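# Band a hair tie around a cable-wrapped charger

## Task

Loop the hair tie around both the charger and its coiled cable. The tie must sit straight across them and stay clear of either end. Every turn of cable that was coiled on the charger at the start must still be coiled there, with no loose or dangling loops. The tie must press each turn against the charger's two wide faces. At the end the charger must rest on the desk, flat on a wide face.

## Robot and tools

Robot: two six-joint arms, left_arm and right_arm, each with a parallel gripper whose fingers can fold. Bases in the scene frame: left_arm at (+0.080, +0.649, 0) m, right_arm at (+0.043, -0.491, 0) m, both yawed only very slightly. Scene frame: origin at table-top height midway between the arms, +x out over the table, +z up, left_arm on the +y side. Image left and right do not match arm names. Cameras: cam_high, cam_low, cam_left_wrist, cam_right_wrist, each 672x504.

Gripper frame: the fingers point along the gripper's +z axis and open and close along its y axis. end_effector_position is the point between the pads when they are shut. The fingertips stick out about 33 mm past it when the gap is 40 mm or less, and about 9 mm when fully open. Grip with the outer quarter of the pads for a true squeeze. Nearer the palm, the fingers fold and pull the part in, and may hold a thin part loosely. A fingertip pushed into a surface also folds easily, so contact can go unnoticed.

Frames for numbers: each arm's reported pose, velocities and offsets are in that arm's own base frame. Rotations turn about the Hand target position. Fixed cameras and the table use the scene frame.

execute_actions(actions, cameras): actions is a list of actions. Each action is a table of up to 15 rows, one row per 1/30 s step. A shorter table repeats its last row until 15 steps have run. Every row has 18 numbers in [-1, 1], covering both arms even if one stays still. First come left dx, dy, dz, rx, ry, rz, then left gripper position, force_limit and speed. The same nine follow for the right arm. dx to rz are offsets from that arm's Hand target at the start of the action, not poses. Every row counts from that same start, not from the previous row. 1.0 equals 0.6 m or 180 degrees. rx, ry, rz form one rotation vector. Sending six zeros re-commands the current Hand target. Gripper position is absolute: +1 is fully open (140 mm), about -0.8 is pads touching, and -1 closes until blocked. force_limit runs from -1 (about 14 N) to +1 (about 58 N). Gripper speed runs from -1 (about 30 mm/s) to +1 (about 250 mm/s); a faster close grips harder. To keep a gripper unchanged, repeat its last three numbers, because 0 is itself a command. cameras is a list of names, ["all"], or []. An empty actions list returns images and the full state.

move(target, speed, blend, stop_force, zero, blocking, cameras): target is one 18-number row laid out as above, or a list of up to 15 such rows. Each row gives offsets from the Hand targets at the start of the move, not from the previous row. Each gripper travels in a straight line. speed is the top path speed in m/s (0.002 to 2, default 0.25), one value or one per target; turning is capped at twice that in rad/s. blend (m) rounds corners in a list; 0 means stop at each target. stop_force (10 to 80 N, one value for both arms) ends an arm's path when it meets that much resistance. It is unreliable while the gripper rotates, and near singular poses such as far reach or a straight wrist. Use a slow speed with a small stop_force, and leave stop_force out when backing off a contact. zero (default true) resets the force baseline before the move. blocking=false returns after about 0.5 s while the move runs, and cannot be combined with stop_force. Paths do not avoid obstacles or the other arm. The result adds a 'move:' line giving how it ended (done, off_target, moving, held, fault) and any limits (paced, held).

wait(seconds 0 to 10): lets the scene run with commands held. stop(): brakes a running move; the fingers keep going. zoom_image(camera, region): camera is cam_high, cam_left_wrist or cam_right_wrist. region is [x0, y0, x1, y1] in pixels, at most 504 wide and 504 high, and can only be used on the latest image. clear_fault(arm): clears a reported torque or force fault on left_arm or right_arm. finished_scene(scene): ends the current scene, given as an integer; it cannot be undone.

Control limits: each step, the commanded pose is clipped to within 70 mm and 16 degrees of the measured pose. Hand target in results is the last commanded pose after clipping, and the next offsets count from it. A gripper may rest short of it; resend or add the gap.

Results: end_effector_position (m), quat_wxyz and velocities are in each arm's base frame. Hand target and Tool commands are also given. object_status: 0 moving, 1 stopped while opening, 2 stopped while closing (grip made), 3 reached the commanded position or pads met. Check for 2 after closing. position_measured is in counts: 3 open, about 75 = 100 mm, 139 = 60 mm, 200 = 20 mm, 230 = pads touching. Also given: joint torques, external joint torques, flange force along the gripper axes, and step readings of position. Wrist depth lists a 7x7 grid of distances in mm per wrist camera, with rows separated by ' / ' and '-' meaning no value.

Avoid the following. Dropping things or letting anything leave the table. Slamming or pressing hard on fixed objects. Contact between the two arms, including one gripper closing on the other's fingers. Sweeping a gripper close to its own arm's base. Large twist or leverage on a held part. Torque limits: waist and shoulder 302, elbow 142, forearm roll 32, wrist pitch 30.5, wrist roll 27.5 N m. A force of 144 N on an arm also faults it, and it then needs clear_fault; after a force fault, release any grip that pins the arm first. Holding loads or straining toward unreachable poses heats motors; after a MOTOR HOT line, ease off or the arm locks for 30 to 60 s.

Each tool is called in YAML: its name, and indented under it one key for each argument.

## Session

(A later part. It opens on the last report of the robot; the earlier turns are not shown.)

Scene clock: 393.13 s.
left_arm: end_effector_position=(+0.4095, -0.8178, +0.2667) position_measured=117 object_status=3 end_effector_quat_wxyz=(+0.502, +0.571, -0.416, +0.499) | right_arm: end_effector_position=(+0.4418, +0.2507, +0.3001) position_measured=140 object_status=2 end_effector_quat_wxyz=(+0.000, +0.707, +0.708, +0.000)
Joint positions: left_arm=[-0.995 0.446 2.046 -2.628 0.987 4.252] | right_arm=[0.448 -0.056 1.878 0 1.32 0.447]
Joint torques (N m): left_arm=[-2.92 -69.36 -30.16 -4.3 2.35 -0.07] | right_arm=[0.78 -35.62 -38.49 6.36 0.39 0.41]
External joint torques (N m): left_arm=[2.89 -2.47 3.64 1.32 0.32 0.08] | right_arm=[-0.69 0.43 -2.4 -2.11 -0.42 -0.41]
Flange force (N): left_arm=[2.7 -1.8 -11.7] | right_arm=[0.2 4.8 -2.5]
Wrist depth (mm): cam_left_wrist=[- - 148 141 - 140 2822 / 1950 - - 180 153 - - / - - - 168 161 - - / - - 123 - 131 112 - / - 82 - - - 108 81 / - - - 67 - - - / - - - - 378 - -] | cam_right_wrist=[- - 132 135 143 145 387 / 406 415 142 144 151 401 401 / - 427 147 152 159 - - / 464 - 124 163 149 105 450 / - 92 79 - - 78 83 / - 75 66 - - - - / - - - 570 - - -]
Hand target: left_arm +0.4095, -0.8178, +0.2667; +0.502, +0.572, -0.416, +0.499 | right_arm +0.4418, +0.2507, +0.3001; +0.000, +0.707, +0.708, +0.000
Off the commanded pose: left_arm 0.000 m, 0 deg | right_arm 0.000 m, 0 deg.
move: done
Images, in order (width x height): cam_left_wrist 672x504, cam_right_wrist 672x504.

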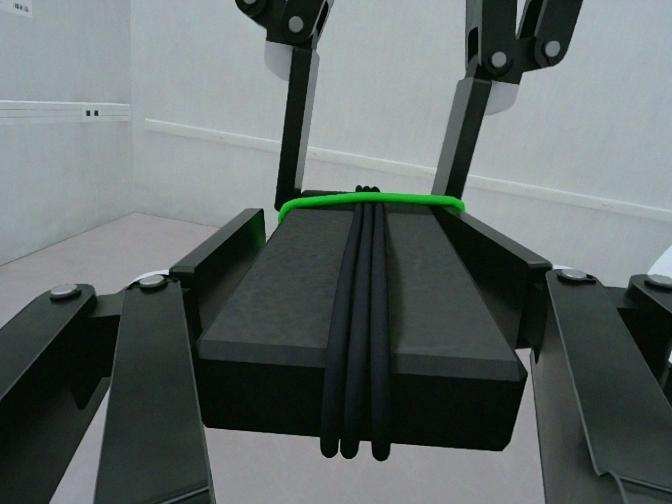

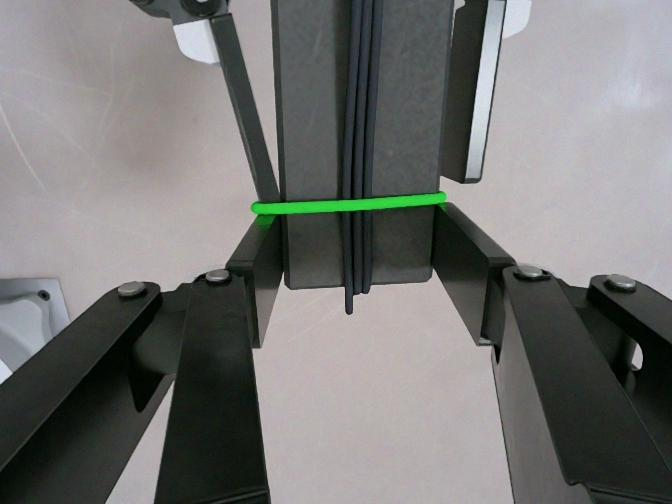

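move:
  target: [-0.0015,0.02,0,0,0,0,0.1,0,-1,0,0,0,0,0,0,-0.98,1,-1]
  cameras: ["cam_left_wrist","cam_right_wrist"]
  speed: 0.03

zoom_image:
  camera: "cam_right_wrist"
  region: [180, 0, 540, 310]

Scene clock: 401.77 s.
left_arm: end_effector_position=(+0.4086, -0.8058, +0.2667) position_measured=117 object_status=3 end_effector_quat_wxyz=(+0.502, +0.572, -0.416, +0.499) | right_arm: end_effector_position=(+0.4418, +0.2507, +0.3001) position_measured=140 object_status=2 end_effector_quat_wxyz=(+0.000, +0.707, +0.708, +0.000)
Joint positions: left_arm=[-0.985 0.435 2.066 -2.62 0.998 4.251] | right_arm=[0.448 -0.056 1.878 0 1.32 0.447]
Joint torques (N m): left_arm=[-4.71 -68.33 -25.68 -2.87 2.52 0.15] | right_arm=[-2.36 -36.2 -39.53 4 0.18 0.27]
External joint torques (N m): left_arm=[4.44 -2.24 -0.58 -0.09 0.16 -0.14] | right_arm=[2.3 1.2 -1.38 0.23 -0.21 -0.27]
Flange force (N): left_arm=[4.3 -5.6 -4.4] | right_arm=[5.6 1.9 -1.1]
Wrist depth (mm): cam_left_wrist=[- 2188 159 155 - 150 - / 2062 2523 2410 165 162 - 2437 / 2234 - - 173 170 - - / - - 110 107 120 105 - / - 86 - 80 83 81 86 / - - 391 84 85 - - / - - - - - - -] | cam_right_wrist=[- 386 132 136 143 - - / 386 410 140 143 152 - - / - - 432 152 158 - - / 471 - 128 162 165 107 - / - 92 109 499 - 78 83 / - 75 66 - - - - / - - - - - - -]
Hand target: left_arm +0.4086, -0.8058, +0.2667; +0.502, +0.572, -0.416, +0.499 | right_arm +0.4418, +0.2507, +0.3001; +0.000, +0.707, +0.708, +0.000
Off the commanded pose: left_arm 0.000 m, 0 deg | right_arm 0.000 m, 0 deg.
move: done
Images, in order (width x height): cam_left_wrist 672x504, cam_right_wrist 672x504.

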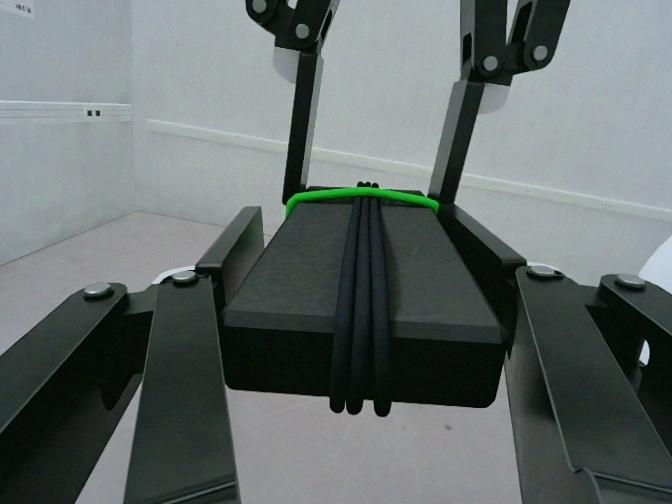

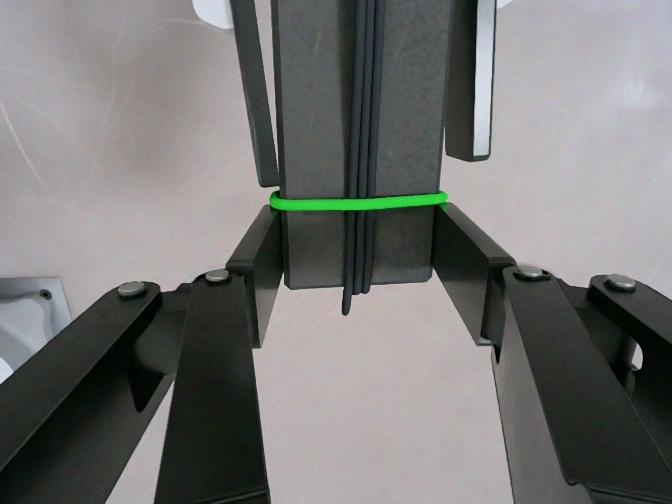

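Scaled by 1.400 from the camera's 672x504 image, which has a finer 960x720 frame.

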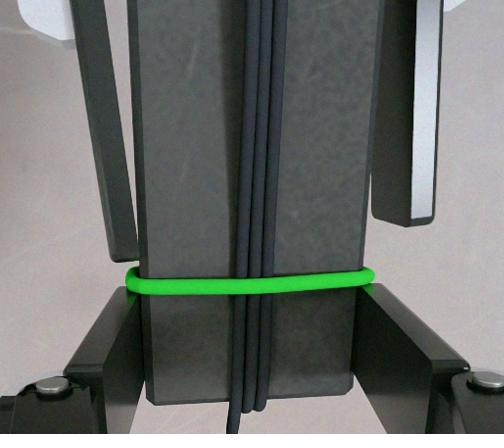

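move:
  target: [-0.0045,0.06,0,0,0,-0.022,0.1,0,-1,0,0,0,0,0,0,-0.98,1,-1]
  cameras: ["cam_left_wrist","cam_right_wrist"]
  speed: 0.04

zoom_image:
  camera: "cam_right_wrist"
  region: [180, 0, 540, 310]

Scene clock: 414.87 s.
left_arm: end_effector_position=(+0.4059, -0.7698, +0.2667) position_measured=117 object_status=3 end_effector_quat_wxyz=(+0.518, +0.557, -0.436, +0.481) | right_arm: end_effector_position=(+0.4418, +0.2507, +0.3001) position_measured=140 object_status=2 end_effector_quat_wxyz=(+0.000, +0.707, +0.708, +0.000)
Joint positions: left_arm=[-0.919 0.416 2.1 -2.475 1.055 4.183] | right_arm=[0.448 -0.056 1.878 0 1.32 0.447]
Joint torques (N m): left_arm=[-4.67 -65.43 -24.58 -2.8 2.45 0.11] | right_arm=[-2.26 -36.23 -39.55 4.14 0.12 0.15]
External joint torques (N m): left_arm=[4.38 -2.01 -0.44 -0.08 0.16 -0.11] | right_arm=[2.24 1.24 -1.17 0.07 -0.14 -0.15]
Flange force (N): left_arm=[3.9 -5.1 -5.3] | right_arm=[5.6 1.6 -0.9]
Wrist depth (mm): cam_left_wrist=[- - 185 181 189 183 - / - - - - 199 - - / - - 2553 203 205 - - / - - 123 116 134 106 462 / - 86 110 118 - 81 86 / - - 456 - - - - / - - - - - - -] | cam_right_wrist=[389 - 133 135 143 - - / - - - 144 152 407 399 / - - 154 152 158 427 432 / - - 128 162 165 110 470 / - 92 85 - - 78 83 / - 75 66 - 546 - - / - - - 595 577 - -]
Hand target: left_arm +0.4059, -0.7698, +0.2667; +0.518, +0.557, -0.436, +0.481 | right_arm +0.4418, +0.2507, +0.3001; +0.000, +0.707, +0.708, +0.000
Off the commanded pose: left_arm 0.000 m, 0 deg | right_arm 0.000 m, 0 deg.
move: done
Images, in order (width x height): cam_left_wrist 672x504, cam_right_wrist 672x504.

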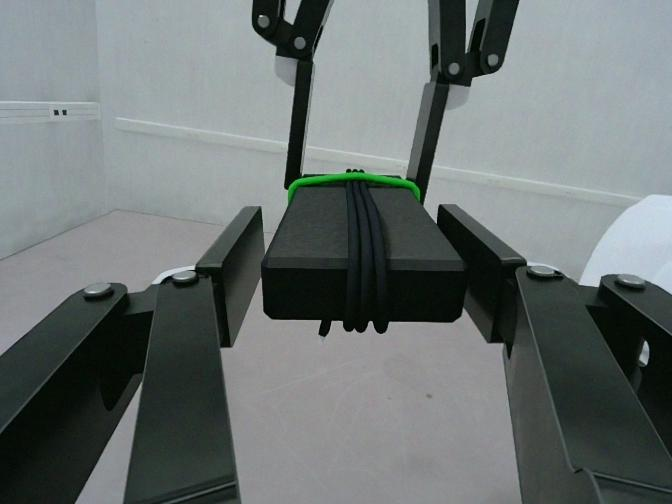

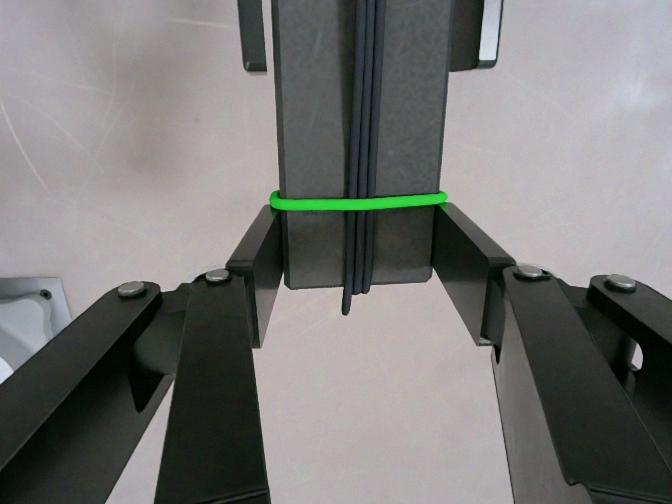

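Scaled by 1.400 from the camera's 672x504 image, which has a finer 960x720 frame.

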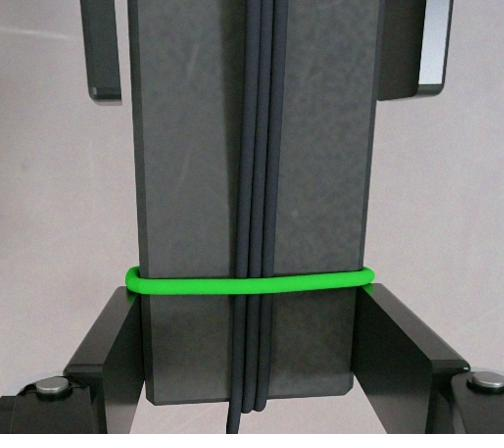

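move:
  target: [-0.005,0,0,0,0,0,0.1,0,-1,0,0,0,0,0,0,-0.98,1,-1]
  speed: 0.03

move:
  target: [0,0,0,0,0,0,-1,0,-1,0,0,0,0,0,0,-0.98,1,-1]

wait:
  seconds: 0.6
  cameras: ["cam_left_wrist","cam_right_wrist","cam_low"]

Scene clock: 421.00 s.
left_arm: end_effector_position=(+0.4030, -0.7698, +0.2667) position_measured=117 object_status=3 end_effector_quat_wxyz=(+0.518, +0.557, -0.436, +0.481) | right_arm: end_effector_position=(+0.4418, +0.2507, +0.3001) position_measured=140 object_status=2 end_effector_quat_wxyz=(+0.000, +0.707, +0.708, +0.000)
Joint positions: left_arm=[-0.923 0.414 2.104 -2.48 1.055 4.186] | right_arm=[0.448 -0.056 1.878 0 1.32 0.447]
Joint torques (N m): left_arm=[-3.98 -64.82 -24.69 -2.61 2.39 0.1] | right_arm=[-2.01 -36.42 -39.6 4.16 0.11 0.17]
External joint torques (N m): left_arm=[4.2 -2.44 -0.37 -0.28 0.22 -0.1] | right_arm=[1.95 1.53 -1.1 0.05 -0.13 -0.17]
Flange force (N): left_arm=[4.2 -4.1 -5.5] | right_arm=[5.3 2.2 -0.7]
Wrist depth (mm): cam_left_wrist=[- - 184 2281 189 189 - / 1950 - - 189 196 - - / 2257 2859 - 203 216 - - / - - 118 117 121 104 460 / - 86 109 119 121 81 86 / - - - - - - - / - - - - - - -] | cam_right_wrist=[375 - 133 135 143 397 382 / - 414 - 142 149 407 - / - - 155 151 159 - 431 / - - 128 162 165 114 460 / - 92 79 - 487 78 83 / - 75 67 - 536 - - / - - - - - - -]
Hand target: left_arm +0.4029, -0.7698, +0.2667; +0.518, +0.557, -0.436, +0.481 | right_arm +0.4418, +0.2507, +0.3001; +0.000, +0.707, +0.708, +0.000
Off the commanded pose: left_arm 0.000 m, 0 deg | right_arm 0.000 m, 0 deg.
move: done

Scene clock: 421.90 s.
left_arm: end_effector_position=(+0.4029, -0.7698, +0.2667) position_measured=137 object_status=0 end_effector_quat_wxyz=(+0.518, +0.557, -0.436, +0.481) | right_arm: end_effector_position=(+0.4418, +0.2507, +0.3001) position_measured=140 object_status=2 end_effector_quat_wxyz=(+0.000, +0.707, +0.708, +0.000)
Joint positions: left_arm=[-0.923 0.414 2.104 -2.48 1.055 4.186] | right_arm=[0.448 -0.056 1.878 0 1.32 0.447]
Joint torques (N m): left_arm=[-2.87 -62.47 -26.36 -4.14 1.09 -0.1] | right_arm=[0.06 -37.42 -40.14 6.18 0.09 0.73]
External joint torques (N m): left_arm=[2.81 -4.57 1.36 1.26 1.51 0.11] | right_arm=[-0.04 2.36 -0.7 -1.95 -0.12 -0.73]
Flange force (N): left_arm=[5.1 -1.2 -11.1] | right_arm=[1.1 5.0 0.2]
Wrist depth (mm): cam_left_wrist=[- - 188 184 187 183 - / - - - - 196 - - / - - - 204 212 - - / - 681 110 114 121 104 459 / - 84 108 120 119 76 86 / - - - - - - - / - - - - - - -] | cam_right_wrist=[384 - 133 135 141 - - / - - - 144 151 401 418 / 437 442 431 151 158 431 - / - - 124 162 165 449 - / - 90 79 - - 78 83 / - 75 66 - - - - / - - - 570 - - -]
Hand target: left_arm +0.4029, -0.7698, +0.2667; +0.518, +0.557, -0.436, +0.481 | right_arm +0.4418, +0.2507, +0.3001; +0.000, +0.707, +0.708, +0.000
Off the commanded pose: left_arm 0.000 m, 0 deg | right_arm 0.000 m, 0 deg.
move: done

Scene clock: 422.50 s.
left_arm: end_effector_position=(+0.4029, -0.7698, +0.2667) position_measured=137 object_status=2 end_effector_quat_wxyz=(+0.518, +0.557, -0.436, +0.481) | right_arm: end_effector_position=(+0.4418, +0.2507, +0.3001) position_measured=140 object_status=2 end_effector_quat_wxyz=(+0.000, +0.707, +0.708, +0.000)
Joint positions: left_arm=[-0.923 0.414 2.104 -2.48 1.055 4.186] | right_arm=[0.448 -0.056 1.878 0 1.32 0.447]
Joint torques (N m): left_arm=[-2.82 -62.45 -26.2 -4.04 1.08 -0.13] | right_arm=[0.41 -37.37 -40.32 6.21 0.03 0.79]
External joint torques (N m): left_arm=[2.66 -4.72 1.2 1.17 1.53 0.14] | right_arm=[-0.39 2.36 -0.51 -1.98 -0.05 -0.79]
Flange force (N): left_arm=[5.2 -0.8 -10.8] | right_arm=[0.2 5.1 0.3]
Wrist depth (mm): cam_left_wrist=[2234 2234 189 181 187 183 - / - - - - 195 - - / - - - 204 214 - 2938 / - - 110 113 117 102 463 / - 84 89 - 119 76 86 / - - 415 - - - - / - - - - - - -] | cam_right_wrist=[- - 133 136 141 - 386 / - 406 - 144 150 - 409 / 435 - - 152 159 447 424 / 467 456 128 161 165 450 - / - 90 91 487 - 78 83 / - 75 66 558 - - - / - - - - 575 - -]
Hand target: left_arm +0.4029, -0.7698, +0.2667; +0.518, +0.557, -0.436, +0.481 | right_arm +0.4418, +0.2507, +0.3001; +0.000, +0.707, +0.708, +0.000
Tool commands: left_gripper/position=-1.0 left_gripper/force_limit=+0.0 left_gripper/speed=-1.0 right_gripper/position=-0.98 right_gripper/force_limit=+1.0 right_gripper/speed=-1.0
Off the commanded pose: left_arm 0.000 m, 0 deg | right_arm 0.000 m, 0 deg.
wait: 0.60 s; at rest by 0.17 s
Images, in order (width x height): cam_low 672x504, cam_left_wrist 672x504, cam_right_wrist 672x504.

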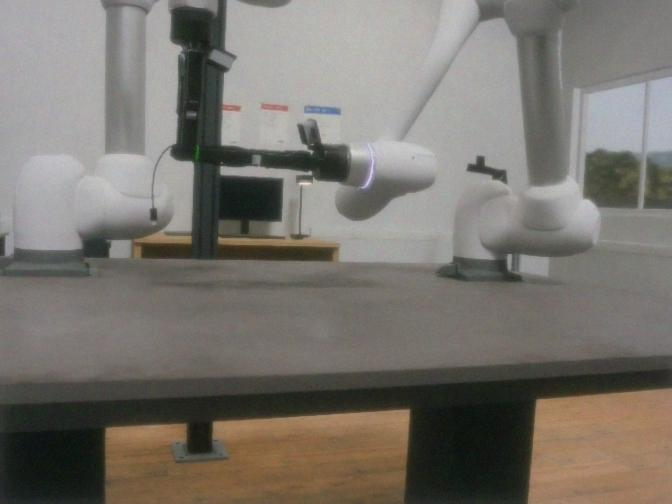

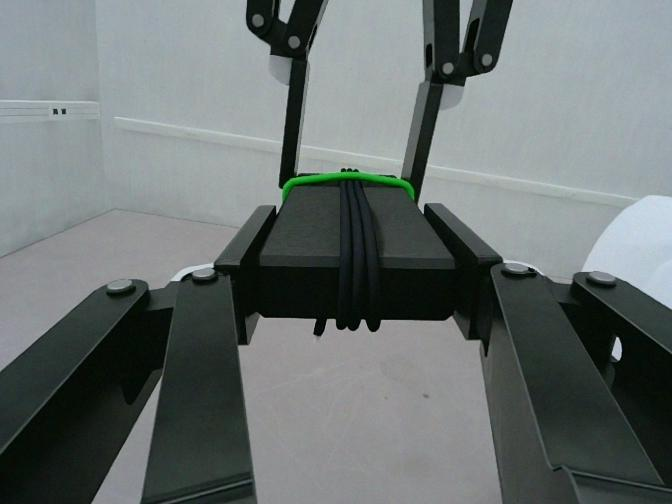

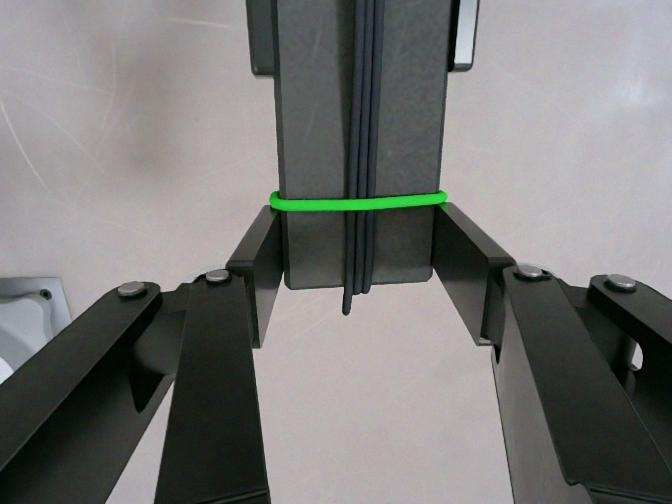

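move:
  target: [0,0,0,0,0,0,-1,0,-1,0,0,0,0,0,0,-0.05,1,-1]

move:
  target: [0,0,0,0,0,0,-1,0,-1,0,0.02,0,0,0,0,-0.05,1,-1]
  speed: 0.02
  cameras: ["cam_left_wrist","cam_right_wrist","cam_low"]

Scene clock: 426.73 s.
left_arm: end_effector_position=(+0.4029, -0.7698, +0.2667) position_measured=137 object_status=2 end_effector_quat_wxyz=(+0.519, +0.557, -0.436, +0.481) | right_arm: end_effector_position=(+0.4418, +0.2507, +0.3001) position_measured=135 object_status=3 end_effector_quat_wxyz=(+0.000, +0.707, +0.708, +0.000)
Joint positions: left_arm=[-0.923 0.414 2.104 -2.48 1.055 4.186] | right_arm=[0.448 -0.056 1.878 0 1.32 0.447]
Joint torques (N m): left_arm=[-2.31 -61.71 -24.95 -3.71 0.73 -0.07] | right_arm=[-0.13 -37.29 -40.49 5.54 0.39 0.5]
External joint torques (N m): left_arm=[2.39 -5.42 -0.07 0.82 1.87 0.08] | right_arm=[0.09 2.22 -0.57 -1.28 -0.43 -0.49]
Flange force (N): left_arm=[6.1 -0.8 -9.2] | right_arm=[1.5 4.3 0.9]
Wrist depth (mm): cam_left_wrist=[- - 192 187 187 186 - / - - - - 196 - - / - - - 204 214 - - / 656 104 110 118 120 104 463 / - 84 112 119 122 76 86 / - - 436 - - - - / - - - - - - -] | cam_right_wrist=[- 377 133 136 141 384 - / - 407 407 144 152 407 - / 432 426 427 151 161 413 - / - - 124 161 164 114 - / - 90 79 492 - 83 88 / - - 66 - - - - / - - - 554 - - -]
Hand target: left_arm +0.4029, -0.7698, +0.2667; +0.518, +0.557, -0.436, +0.481 | right_arm +0.4418, +0.2507, +0.3001; +0.000, +0.707, +0.708, +0.000
Off the commanded pose: left_arm 0.000 m, 0 deg | right_arm 0.000 m, 0 deg.
move: done

Scene clock: 427.63 s.
left_arm: end_effector_position=(+0.4029, -0.7698, +0.2667) position_measured=137 object_status=2 end_effector_quat_wxyz=(+0.518, +0.557, -0.436, +0.481) | right_arm: end_effector_position=(+0.4418, +0.2626, +0.3001) position_measured=135 object_status=3 end_effector_quat_wxyz=(+0.000, +0.707, +0.708, +0.000)
Joint positions: left_arm=[-0.923 0.414 2.104 -2.48 1.055 4.186] | right_arm=[0.469 -0.046 1.869 0 1.319 0.468]
Joint torques (N m): left_arm=[-2.63 -67.88 -35.15 -5.67 3.41 0.07] | right_arm=[4.08 -34.12 -36.26 8.88 0.54 -0.02]
External joint torques (N m): left_arm=[2.67 0.6 10.16 2.79 -0.8 -0.06] | right_arm=[-4.07 -1.93 -4.51 -4.66 -0.56 0.02]
Flange force (N): left_arm=[-2.0 2.0 -19.3] | right_arm=[-5.1 6.9 -6.3]
Wrist depth (mm): cam_left_wrist=[- - 176 - 178 2234 1802 / - - - - 188 - - / - - - 211 225 3108 2281 / 608 - 110 118 121 108 463 / - 84 89 120 - 76 86 / - - - - - - - / - - - - - - -] | cam_right_wrist=[- - 133 136 142 383 384 / - 403 399 144 150 - 418 / - - - 152 159 - - / - - 117 163 165 122 460 / - 91 79 171 - 83 88 / - - 528 543 - - - / - - - - 575 - -]
Hand target: left_arm +0.4029, -0.7698, +0.2667; +0.518, +0.557, -0.436, +0.481 | right_arm +0.4418, +0.2627, +0.3001; +0.000, +0.707, +0.708, +0.000
Off the commanded pose: left_arm 0.000 m, 0 deg | right_arm 0.000 m, 0 deg.
move: done
Images, in order (width x height): cam_low 672x504, cam_left_wrist 672x504, cam_right_wrist 672x504.

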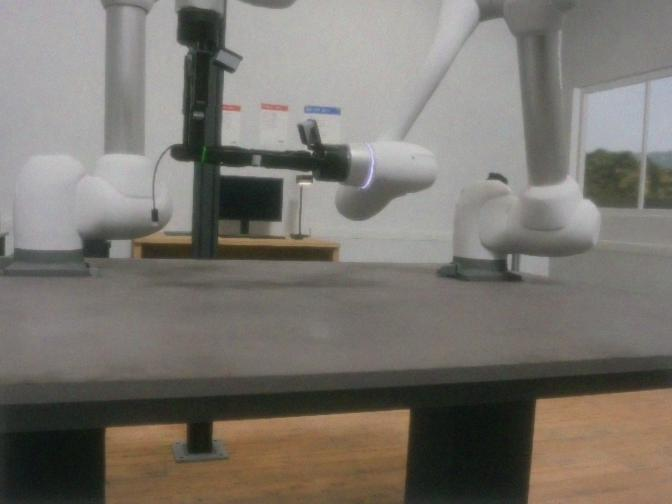

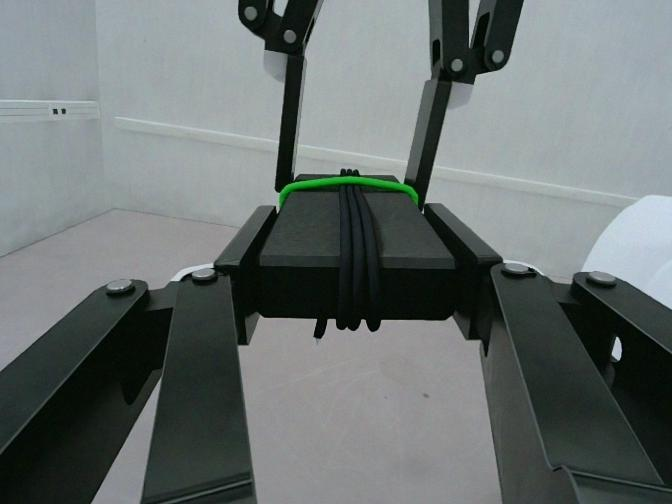

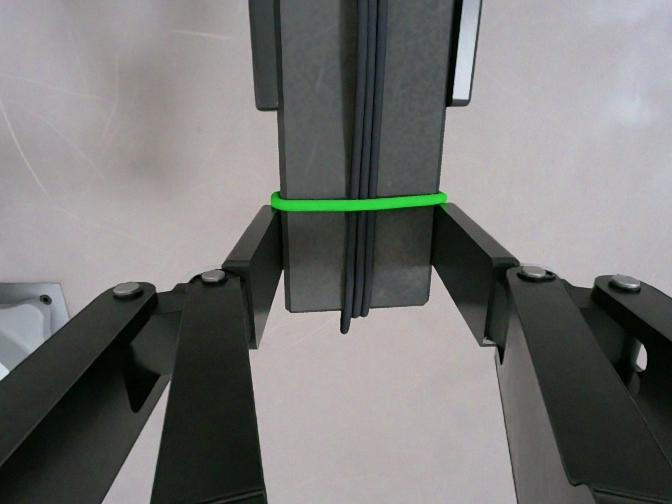

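move:
  target: [0,0,0,0,0,0,-1,0,-1,0,0.036,0,0,0,0,-0.05,1,-1]
  speed: 0.02
  cameras: ["cam_left_wrist","cam_right_wrist","cam_low"]

zoom_image:
  camera: "cam_low"
  region: [150, 100, 310, 220]

Scene clock: 430.87 s.
left_arm: end_effector_position=(+0.4029, -0.7698, +0.2667) position_measured=137 object_status=2 end_effector_quat_wxyz=(+0.518, +0.557, -0.436, +0.481) | right_arm: end_effector_position=(+0.4418, +0.2842, +0.3001) position_measured=135 object_status=3 end_effector_quat_wxyz=(+0.000, +0.707, +0.708, +0.000)
Joint positions: left_arm=[-0.923 0.414 2.104 -2.48 1.055 4.186] | right_arm=[0.506 -0.028 1.851 0 1.318 0.505]
Joint torques (N m): left_arm=[-2.61 -68.11 -33.69 -5.22 3.14 0.06] | right_arm=[3.61 -37.22 -36.44 8.03 0.48 -0.13]
External joint torques (N m): left_arm=[2.79 0.91 8.73 2.34 -0.54 -0.06] | right_arm=[-3.61 -0.87 -4.49 -3.79 -0.52 0.12]
Flange force (N): left_arm=[-2.4 0.7 -16.8] | right_arm=[-2.8 8.0 -5.9]
Wrist depth (mm): cam_left_wrist=[- - 154 - 158 162 - / - 3762 - 2437 168 - - / - - - 173 175 2584 - / - - 110 116 119 99 464 / - 84 89 119 - 76 86 / - - - - - - - / - - 363 - - - -] | cam_right_wrist=[- 395 135 137 142 377 390 / - 407 142 144 151 - 410 / - 438 - 153 158 - - / 461 - 117 164 166 105 - / - 88 79 174 135 83 88 / - - 514 532 - - - / - - - - - - -]
Hand target: left_arm +0.4029, -0.7698, +0.2667; +0.518, +0.557, -0.436, +0.481 | right_arm +0.4418, +0.2843, +0.3001; +0.000, +0.707, +0.708, +0.000
Off the commanded pose: left_arm 0.000 m, 0 deg | right_arm 0.000 m, 0 deg.
move: done
Images, in order (width x height): cam_low 672x504, cam_left_wrist 672x504, cam_right_wrist 672x504.

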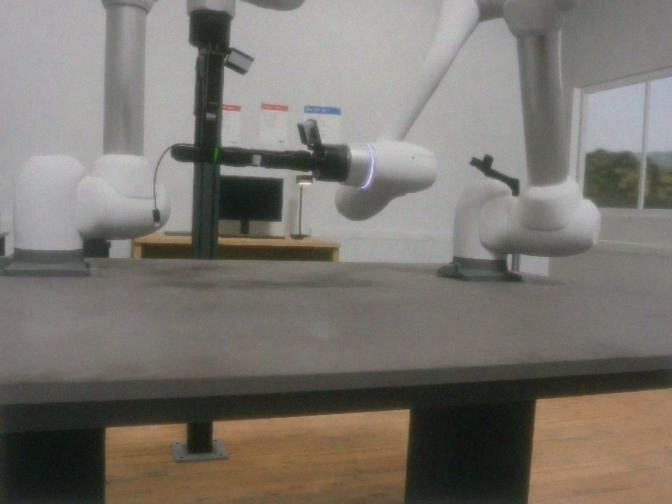

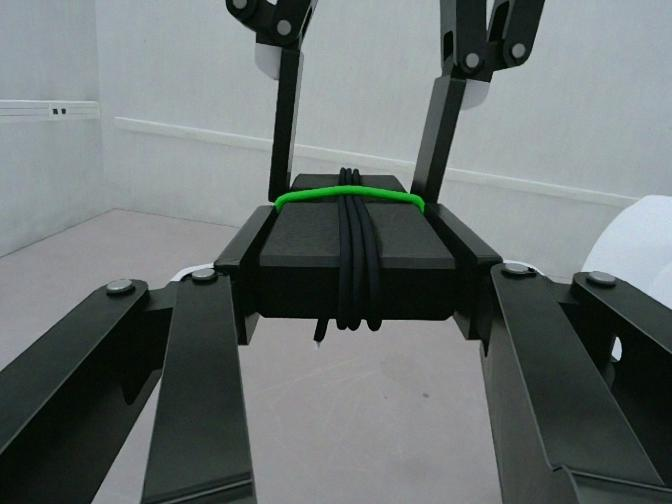

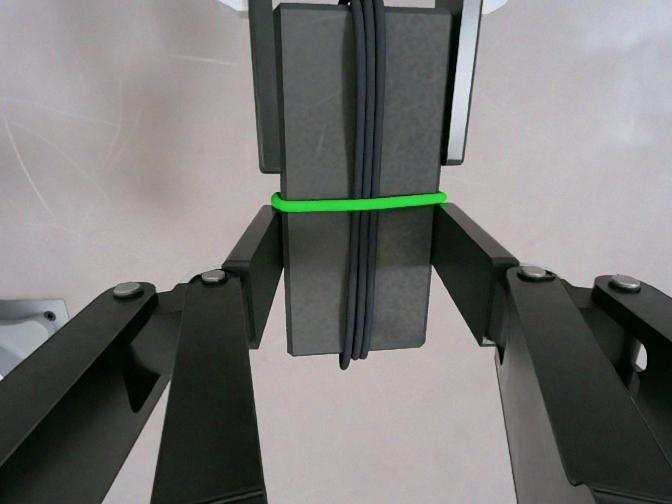

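Scaled by 3.150 from the camera's 672x504 image, which has a finer 960x720 frame.

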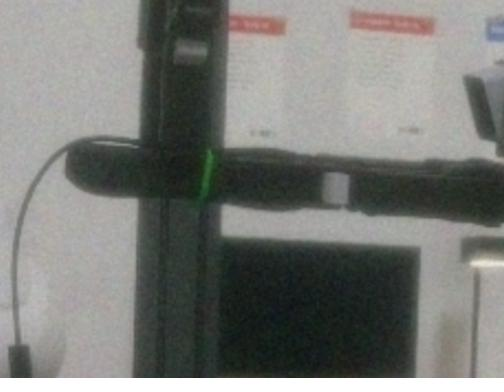

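move:
  target: [0,0,0,0,0,0,-1,0,-1,0,-0.001,0,0,0,0,-1,0.2,-1]

wait:
  seconds: 0.6

move:
  target: [0,0,0,0,0,0,0.1,0,-1,0,0,0,0,0,0,-1,0.2,-1]
  cameras: ["cam_left_wrist","cam_right_wrist"]

Scene clock: 434.37 s.
left_arm: end_effector_position=(+0.4029, -0.7698, +0.2667) position_measured=137 object_status=2 end_effector_quat_wxyz=(+0.518, +0.557, -0.436, +0.481) | right_arm: end_effector_position=(+0.4418, +0.2837, +0.3001) position_measured=140 object_status=2 end_effector_quat_wxyz=(+0.000, +0.707, +0.708, +0.000)
Joint positions: left_arm=[-0.923 0.414 2.104 -2.48 1.055 4.186] | right_arm=[0.505 -0.028 1.851 0 1.318 0.504]
Joint torques (N m): left_arm=[-3.61 -72.15 -31.68 -4.21 5.27 0.05] | right_arm=[-0.72 -34.91 -34.49 4.77 0.46 -0.08]
External joint torques (N m): left_arm=[3.71 5.03 6.67 1.33 -2.66 -0.04] | right_arm=[0.75 -2.94 -6.34 -0.53 -0.49 0.08]
Flange force (N): left_arm=[-4.7 -3.9 -8.1] | right_arm=[4.2 3.7 -9.5]
Wrist depth (mm): cam_left_wrist=[- - 155 - 159 158 - / - - 2357 181 163 - - / - - - 191 189 - - / - 812 110 115 121 109 463 / - 84 89 121 - 76 86 / - - - - - - - / - - - - - - -] | cam_right_wrist=[- 395 135 137 143 - - / 408 - 143 145 151 - 418 / 437 440 432 153 160 436 - / - - 127 164 166 121 - / - 92 79 174 179 78 83 / - 75 66 - - - - / - - - 603 - - -]
Hand target: left_arm +0.4029, -0.7698, +0.2667; +0.518, +0.557, -0.436, +0.481 | right_arm +0.4418, +0.2837, +0.3001; +0.000, +0.707, +0.708, +0.000
Off the commanded pose: left_arm 0.000 m, 0 deg | right_arm 0.000 m, 0 deg.
move: done

Scene clock: 434.97 s.
left_arm: end_effector_position=(+0.4029, -0.7698, +0.2667) position_measured=137 object_status=2 end_effector_quat_wxyz=(+0.518, +0.557, -0.436, +0.481) | right_arm: end_effector_position=(+0.4418, +0.2837, +0.3001) position_measured=140 object_status=2 end_effector_quat_wxyz=(+0.000, +0.707, +0.708, +0.000)
Joint positions: left_arm=[-0.923 0.414 2.104 -2.48 1.055 4.186] | right_arm=[0.505 -0.028 1.851 0 1.318 0.504]
Joint torques (N m): left_arm=[-3.62 -71.93 -31.39 -4.1 5.26 0.1] | right_arm=[-0.79 -35.01 -34.68 4.62 0.51 -0.1]
External joint torques (N m): left_arm=[3.5 4.9 6.35 1.21 -2.66 -0.09] | right_arm=[0.81 -2.87 -6.09 -0.4 -0.53 0.1]
Flange force (N): left_arm=[-4.4 -3.7 -7.5] | right_arm=[4.2 3.3 -9.0]
Wrist depth (mm): cam_left_wrist=[- - 155 - 158 161 2082 / - - - - 166 2494 - / - - - 177 185 - - / - 729 111 112 119 99 462 / - 84 107 122 121 76 86 / - - - - - - - / - - - - - - -] | cam_right_wrist=[379 - 134 137 143 373 385 / - 423 140 145 151 - 409 / - 430 156 153 159 - - / - 463 124 163 166 106 463 / - 92 85 174 179 78 83 / - 75 66 - - - - / - - - 561 - - -]
Hand target: left_arm +0.4029, -0.7698, +0.2667; +0.518, +0.557, -0.436, +0.481 | right_arm +0.4418, +0.2837, +0.3001; +0.000, +0.707, +0.708, +0.000
Tool commands: left_gripper/position=-1.0 left_gripper/force_limit=+0.0 left_gripper/speed=-1.0 right_gripper/position=-1.0 right_gripper/force_limit=+0.2 right_gripper/speed=-1.0
Off the commanded pose: left_arm 0.000 m, 0 deg | right_arm 0.000 m, 0 deg.
wait: 0.60 s; at rest by 0.17 s

Scene clock: 435.67 s.
left_arm: end_effector_position=(+0.4030, -0.7698, +0.2667) position_measured=117 object_status=0 end_effector_quat_wxyz=(+0.519, +0.557, -0.436, +0.481) | right_arm: end_effector_position=(+0.4418, +0.2837, +0.3001) position_measured=140 object_status=2 end_effector_quat_wxyz=(+0.000, +0.707, +0.708, +0.000)
Joint positions: left_arm=[-0.923 0.414 2.104 -2.48 1.055 4.186] | right_arm=[0.505 -0.028 1.851 0 1.318 0.504]
Joint torques (N m): left_arm=[-4.39 -65.21 -24.71 -2.68 2.39 0.13] | right_arm=[-2.13 -39.19 -39.68 4.05 0.14 0.12]
External joint torques (N m): left_arm=[4.36 -2 -0.28 -0.2 0.22 -0.12] | right_arm=[2.12 1.25 -1.22 0.18 -0.17 -0.12]
Flange force (N): left_arm=[3.6 -4.8 -5.4] | right_arm=[5.5 1.5 -0.9]
Wrist depth (mm): cam_left_wrist=[- - 157 - 158 160 - / - - - - 168 - - / - - - 174 185 1986 2383 / - - 117 117 138 109 458 / - 86 107 314 - 81 86 / - - - - - - - / - - - - - - -] | cam_right_wrist=[- - 133 138 144 - 373 / - 416 143 145 156 - - / 432 435 157 153 160 - 434 / - - 124 164 167 106 460 / - 92 79 174 179 78 83 / - 75 66 549 - - - / - - - - - - -]
Hand target: left_arm +0.4029, -0.7698, +0.2667; +0.518, +0.557, -0.436, +0.481 | right_arm +0.4418, +0.2837, +0.3001; +0.000, +0.707, +0.708, +0.000
Off the commanded pose: left_arm 0.000 m, 0 deg | right_arm 0.000 m, 0 deg.
move: done
Images, in order (width x height): cam_left_wrist 672x504, cam_right_wrist 672x504.

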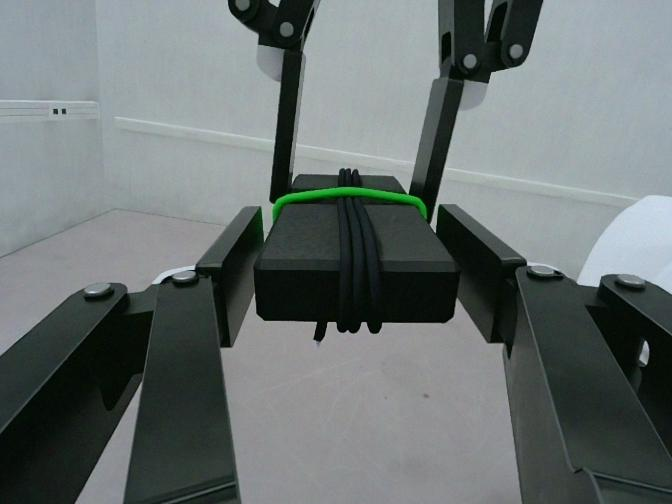

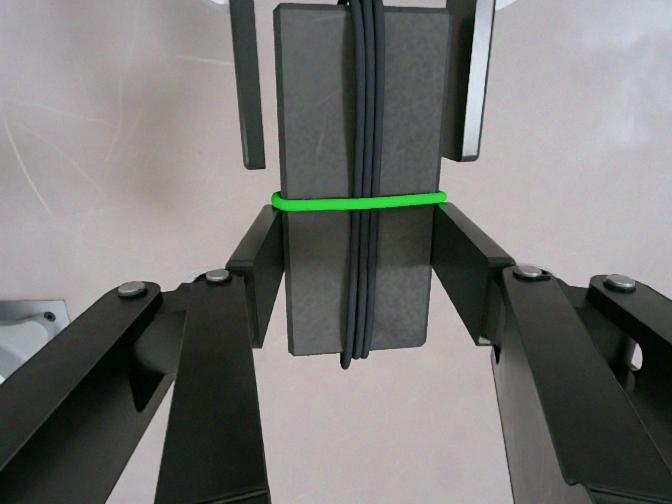

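move:
  target: [-0.025,0.33,0,0,0,0,0.1,0,-1,0,0,0,0,0,0,-1,0.2,-1]

move:
  target: [0,0,0,0,0,0,0.1,0,-1,0,0,-0.4,0,0,0,-1,0.2,-1]
  cameras: ["cam_low","cam_right_wrist"]
  speed: 0.15

zoom_image:
  camera: "cam_low"
  region: [130, 200, 310, 320]

Scene clock: 442.83 s.
left_arm: end_effector_position=(+0.3879, -0.5718, +0.2667) position_measured=117 object_status=3 end_effector_quat_wxyz=(+0.518, +0.557, -0.436, +0.481) | right_arm: end_effector_position=(+0.4418, +0.2837, +0.3001) position_measured=140 object_status=2 end_effector_quat_wxyz=(+0.000, +0.707, +0.708, +0.000)
Joint positions: left_arm=[-0.669 0.254 2.372 -2.255 1.227 4.161] | right_arm=[0.505 -0.028 1.851 0 1.318 0.504]
Joint torques (N m): left_arm=[-4.09 -45.66 -19.1 -2.21 2.29 0.18] | right_arm=[-1.94 -39.09 -39.31 4.05 0.15 0.18]
External joint torques (N m): left_arm=[4.09 -0.48 -0.98 -0.17 0.3 -0.18] | right_arm=[1.94 1.14 -1.49 0.17 -0.18 -0.18]
Flange force (N): left_arm=[2.4 -7.1 -6.2] | right_arm=[5.2 1.9 -1.3]
Wrist depth (mm): cam_left_wrist=[- - - 328 337 - - / - - - - - - - / - - - 306 - - 616 / 640 - 124 - 138 120 553 / - 86 107 - - 81 86 / - - - - - - - / - - - - - - -] | cam_right_wrist=[- - 382 138 143 385 - / 408 413 398 146 152 - 410 / - - - 153 164 - - / - - 124 163 166 106 - / - 92 79 175 181 78 83 / - 75 518 - - - - / - - - 581 - - -]
Hand target: left_arm +0.3879, -0.5718, +0.2667; +0.518, +0.557, -0.436, +0.481 | right_arm +0.4418, +0.2837, +0.3001; +0.000, +0.707, +0.708, +0.000
Off the commanded pose: left_arm 0.000 m, 0 deg | right_arm 0.000 m, 0 deg.
move: done

Scene clock: 444.90 s.
left_arm: end_effector_position=(+0.3879, -0.5718, +0.2667) position_measured=117 object_status=3 end_effector_quat_wxyz=(+0.518, +0.557, -0.436, +0.481) | right_arm: end_effector_position=(+0.4418, +0.2837, +0.0602) position_measured=140 object_status=2 end_effector_quat_wxyz=(+0.000, +0.707, +0.708, +0.000)
Joint positions: left_arm=[-0.669 0.254 2.372 -2.255 1.227 4.161] | right_arm=[0.505 0.171 2.125 0 0.846 0.504]
Joint torques (N m): left_arm=[-4.39 -45.09 -19.45 -2.15 2.36 0.1] | right_arm=[-1.8 -49.47 -29.92 3.14 0.3 0.13]
External joint torques (N m): left_arm=[4.35 -1.12 -0.5 -0.21 0.23 -0.1] | right_arm=[1.79 0.05 -1.77 0.15 -0.33 -0.13]
Flange force (N): left_arm=[3.2 -6.0 -7.5] | right_arm=[4.4 1.1 -0.7]
Wrist depth (mm): cam_left_wrist=[- 2785 - 285 209 175 160 / 2331 3299 2145 324 287 - - / 1950 - - 355 2553 642 594 / - - 123 394 138 120 557 / - 86 110 463 - 81 86 / - - - 477 - - - / - - - - - - -] | cam_right_wrist=[- 172 169 138 145 171 171 / - 182 181 145 153 181 181 / 193 194 191 154 159 195 193 / 206 203 128 164 166 200 202 / - 92 91 176 218 78 83 / - 75 66 234 233 - - / - - - 254 257 - -]
Hand target: left_arm +0.3879, -0.5718, +0.2667; +0.518, +0.557, -0.436, +0.481 | right_arm +0.4418, +0.2837, +0.0601; +0.000, +0.707, +0.708, +0.000
Off the commanded pose: left_arm 0.000 m, 0 deg | right_arm 0.000 m, 0 deg.
move: done
Images, in order (width x height): cam_low 672x504, cam_right_wrist 672x504.

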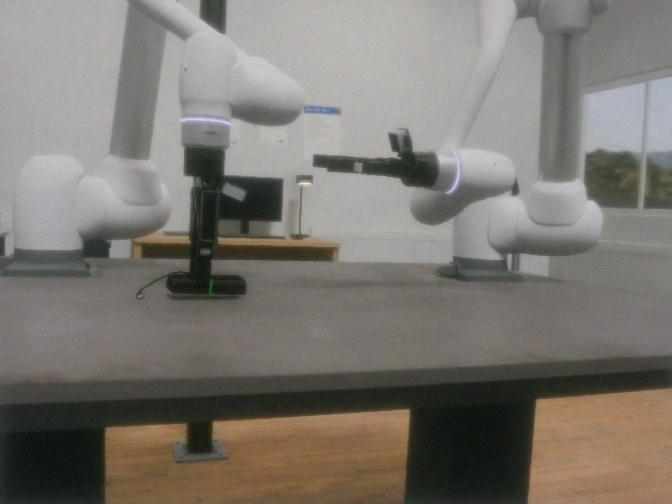

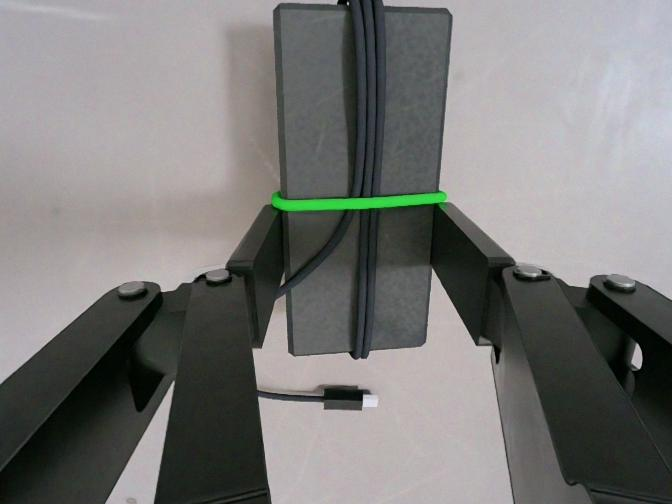

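Scaled by 2.800 from the camera's 672x504 image, which has a finer 960x720 frame.

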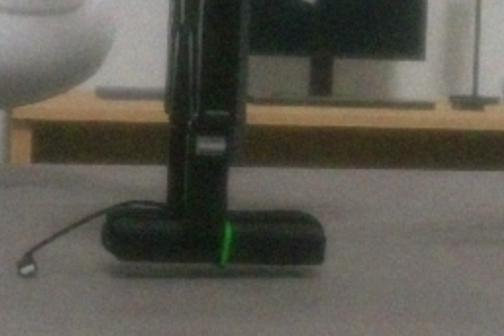

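move:
  target: [0,0,0,0,0,0,0.1,0,-1,0,0,0.2,0,0,0,-1,0.2,-1]
  cameras: ["cam_low","cam_right_wrist"]
  speed: 0.1

zoom_image:
  camera: "cam_low"
  region: [130, 150, 310, 270]

Scene clock: 449.67 s.
left_arm: end_effector_position=(+0.3879, -0.5718, +0.2667) position_measured=117 object_status=3 end_effector_quat_wxyz=(+0.518, +0.557, -0.436, +0.481) | right_arm: end_effector_position=(+0.4418, +0.2837, +0.1800) position_measured=140 object_status=2 end_effector_quat_wxyz=(+0.000, +0.707, +0.708, +0.000)
Joint positions: left_arm=[-0.669 0.254 2.372 -2.255 1.227 4.161] | right_arm=[0.505 0.046 2.007 0 1.089 0.504]
Joint torques (N m): left_arm=[-4.05 -44.73 -19.4 -2.12 2.36 0.16] | right_arm=[-2.01 -43.7 -36.04 3.67 -0.07 0.18]
External joint torques (N m): left_arm=[3.96 -1.5 -0.55 -0.24 0.22 -0.16] | right_arm=[2.01 1.46 -1.48 0.21 0.03 -0.18]
Flange force (N): left_arm=[3.9 -5.0 -7.0] | right_arm=[5.6 2.3 -0.5]
Wrist depth (mm): cam_left_wrist=[- 2979 - 309 - - 2357 / - - 4468 347 - - 2822 / - - - 381 381 690 581 / - - 123 399 138 120 560 / - 86 106 - - 81 86 / - - 416 446 - - - / - - - 355 - - -] | cam_right_wrist=[- - 271 138 145 281 279 / 292 290 291 145 152 - 296 / - - 308 153 158 313 322 / - - 128 163 148 324 332 / - 92 85 175 180 78 83 / - 75 66 387 - - - / - - - 413 - - -]
Hand target: left_arm +0.3879, -0.5718, +0.2667; +0.518, +0.557, -0.436, +0.481 | right_arm +0.4418, +0.2837, +0.1801; +0.000, +0.707, +0.708, +0.000
Off the commanded pose: left_arm 0.000 m, 0 deg | right_arm 0.000 m, 0 deg.
move: done
Images, in order (width x height): cam_low 672x504, cam_right_wrist 672x504.

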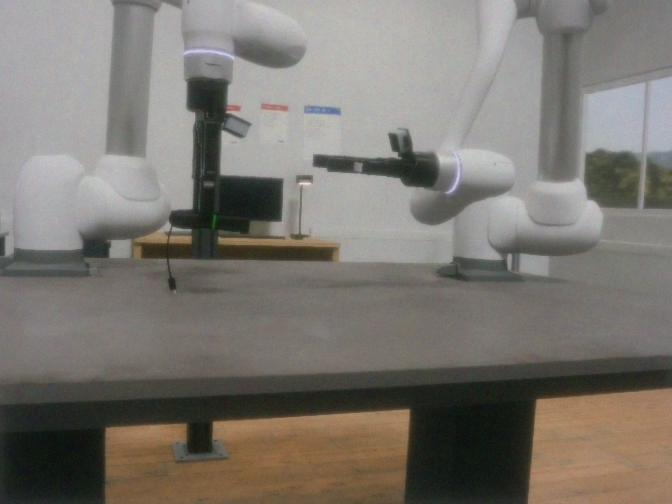

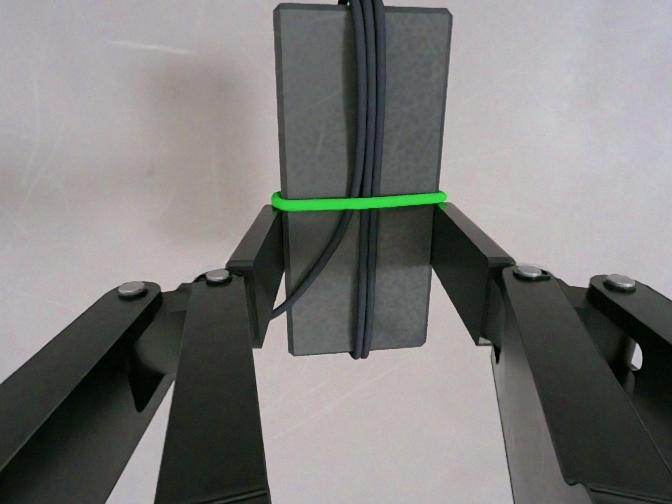

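Scaled by 2.800 from the camera's 672x504 image, which has a finer 960x720 frame.

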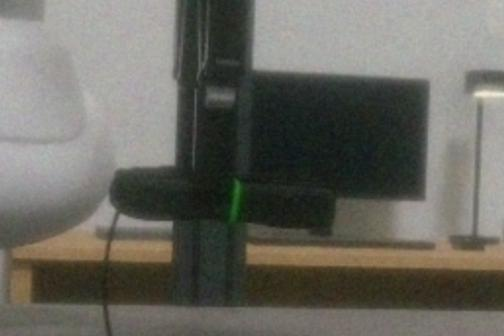

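move:
  target: [0,0,0,0,0,0,0.1,0,-1,0,0,0.32,0.47,0,0,-1,0.2,-1]
  cameras: ["cam_low","cam_right_wrist","cam_left_wrist","cam_high"]
  speed: 0.2

zoom_image:
  camera: "cam_low"
  region: [110, 50, 350, 230]

Scene clock: 463.43 s.
left_arm: end_effector_position=(+0.3879, -0.5718, +0.2667) position_measured=117 object_status=3 end_effector_quat_wxyz=(+0.518, +0.557, -0.436, +0.481) | right_arm: end_effector_position=(+0.4418, +0.2837, +0.3721) position_measured=140 object_status=2 end_effector_quat_wxyz=(-0.475, +0.523, +0.523, +0.476)
Joint positions: left_arm=[-0.669 0.254 2.372 -2.255 1.227 4.161] | right_arm=[-0.185 0.037 2.254 1.378 1.646 -0.737]
Joint torques (N m): left_arm=[-4.35 -45.26 -19.42 -2.17 2.33 0.11] | right_arm=[-2.53 -38.6 -32.56 3.57 2.95 0.2]
External joint torques (N m): left_arm=[4.46 -1.19 -0.7 -0.21 0.26 -0.11] | right_arm=[2.52 0.75 -1.39 -0.9 -1.09 -0.2]
Flange force (N): left_arm=[3.4 -6.3 -7.5] | right_arm=[-0.3 4.5 5.7]
Wrist depth (mm): cam_left_wrist=[- - - 305 308 - - / - - 2331 325 - - 455 / - - - 2898 2004 - 444 / - 890 123 - 138 120 433 / - 86 107 - - 81 86 / - - - - - - - / - - - 355 392 - -] | cam_right_wrist=[3453 3400 3252 137 144 2387 - / - 3074 715 146 152 - - / 2992 898 719 153 162 3562 - / 2771 - 127 164 166 109 1662 / - 92 85 175 179 78 83 / - 75 66 - 568 - - / - - - 481 - - -]
Hand target: left_arm +0.3879, -0.5718, +0.2667; +0.518, +0.557, -0.436, +0.481 | right_arm +0.4418, +0.2837, +0.3721; -0.476, +0.523, +0.523, +0.476
Off the commanded pose: left_arm 0.000 m, 0 deg | right_arm 0.000 m, 0 deg.
move: done

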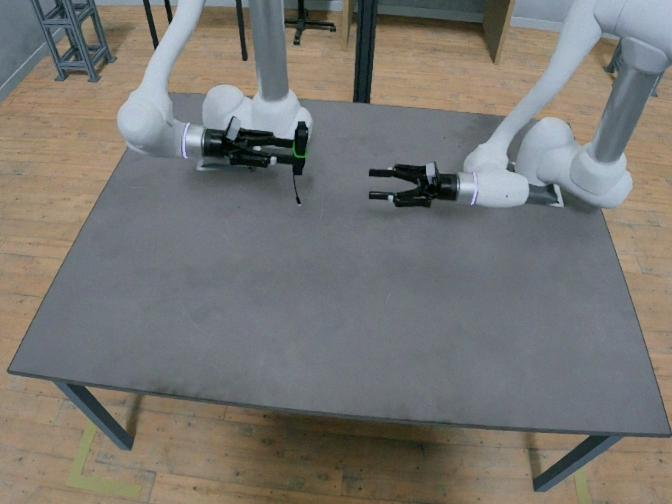

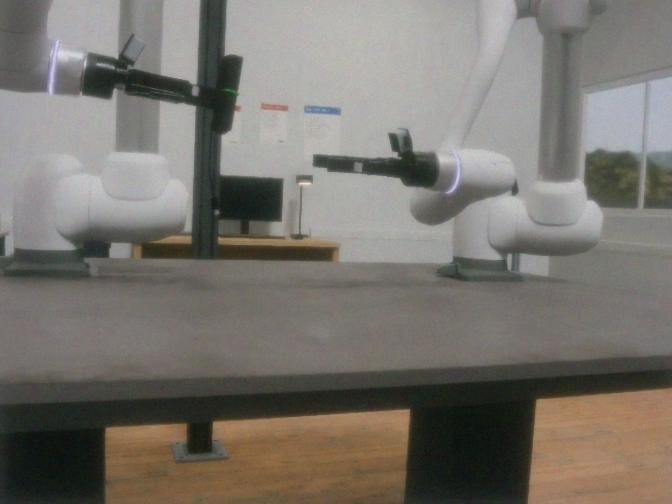

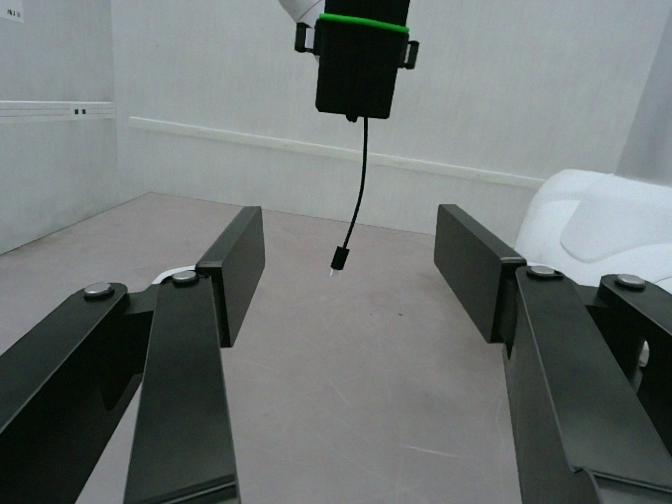

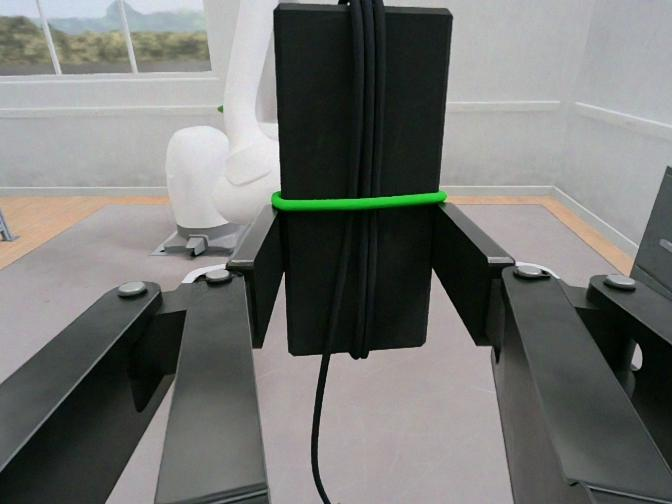

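Scaled by 2.100 from the camera's 672x504 image, which has a finer 960x720 frame.

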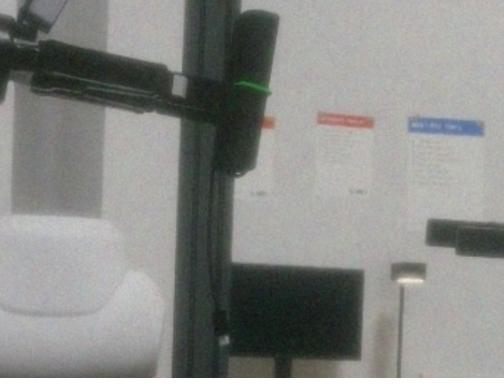

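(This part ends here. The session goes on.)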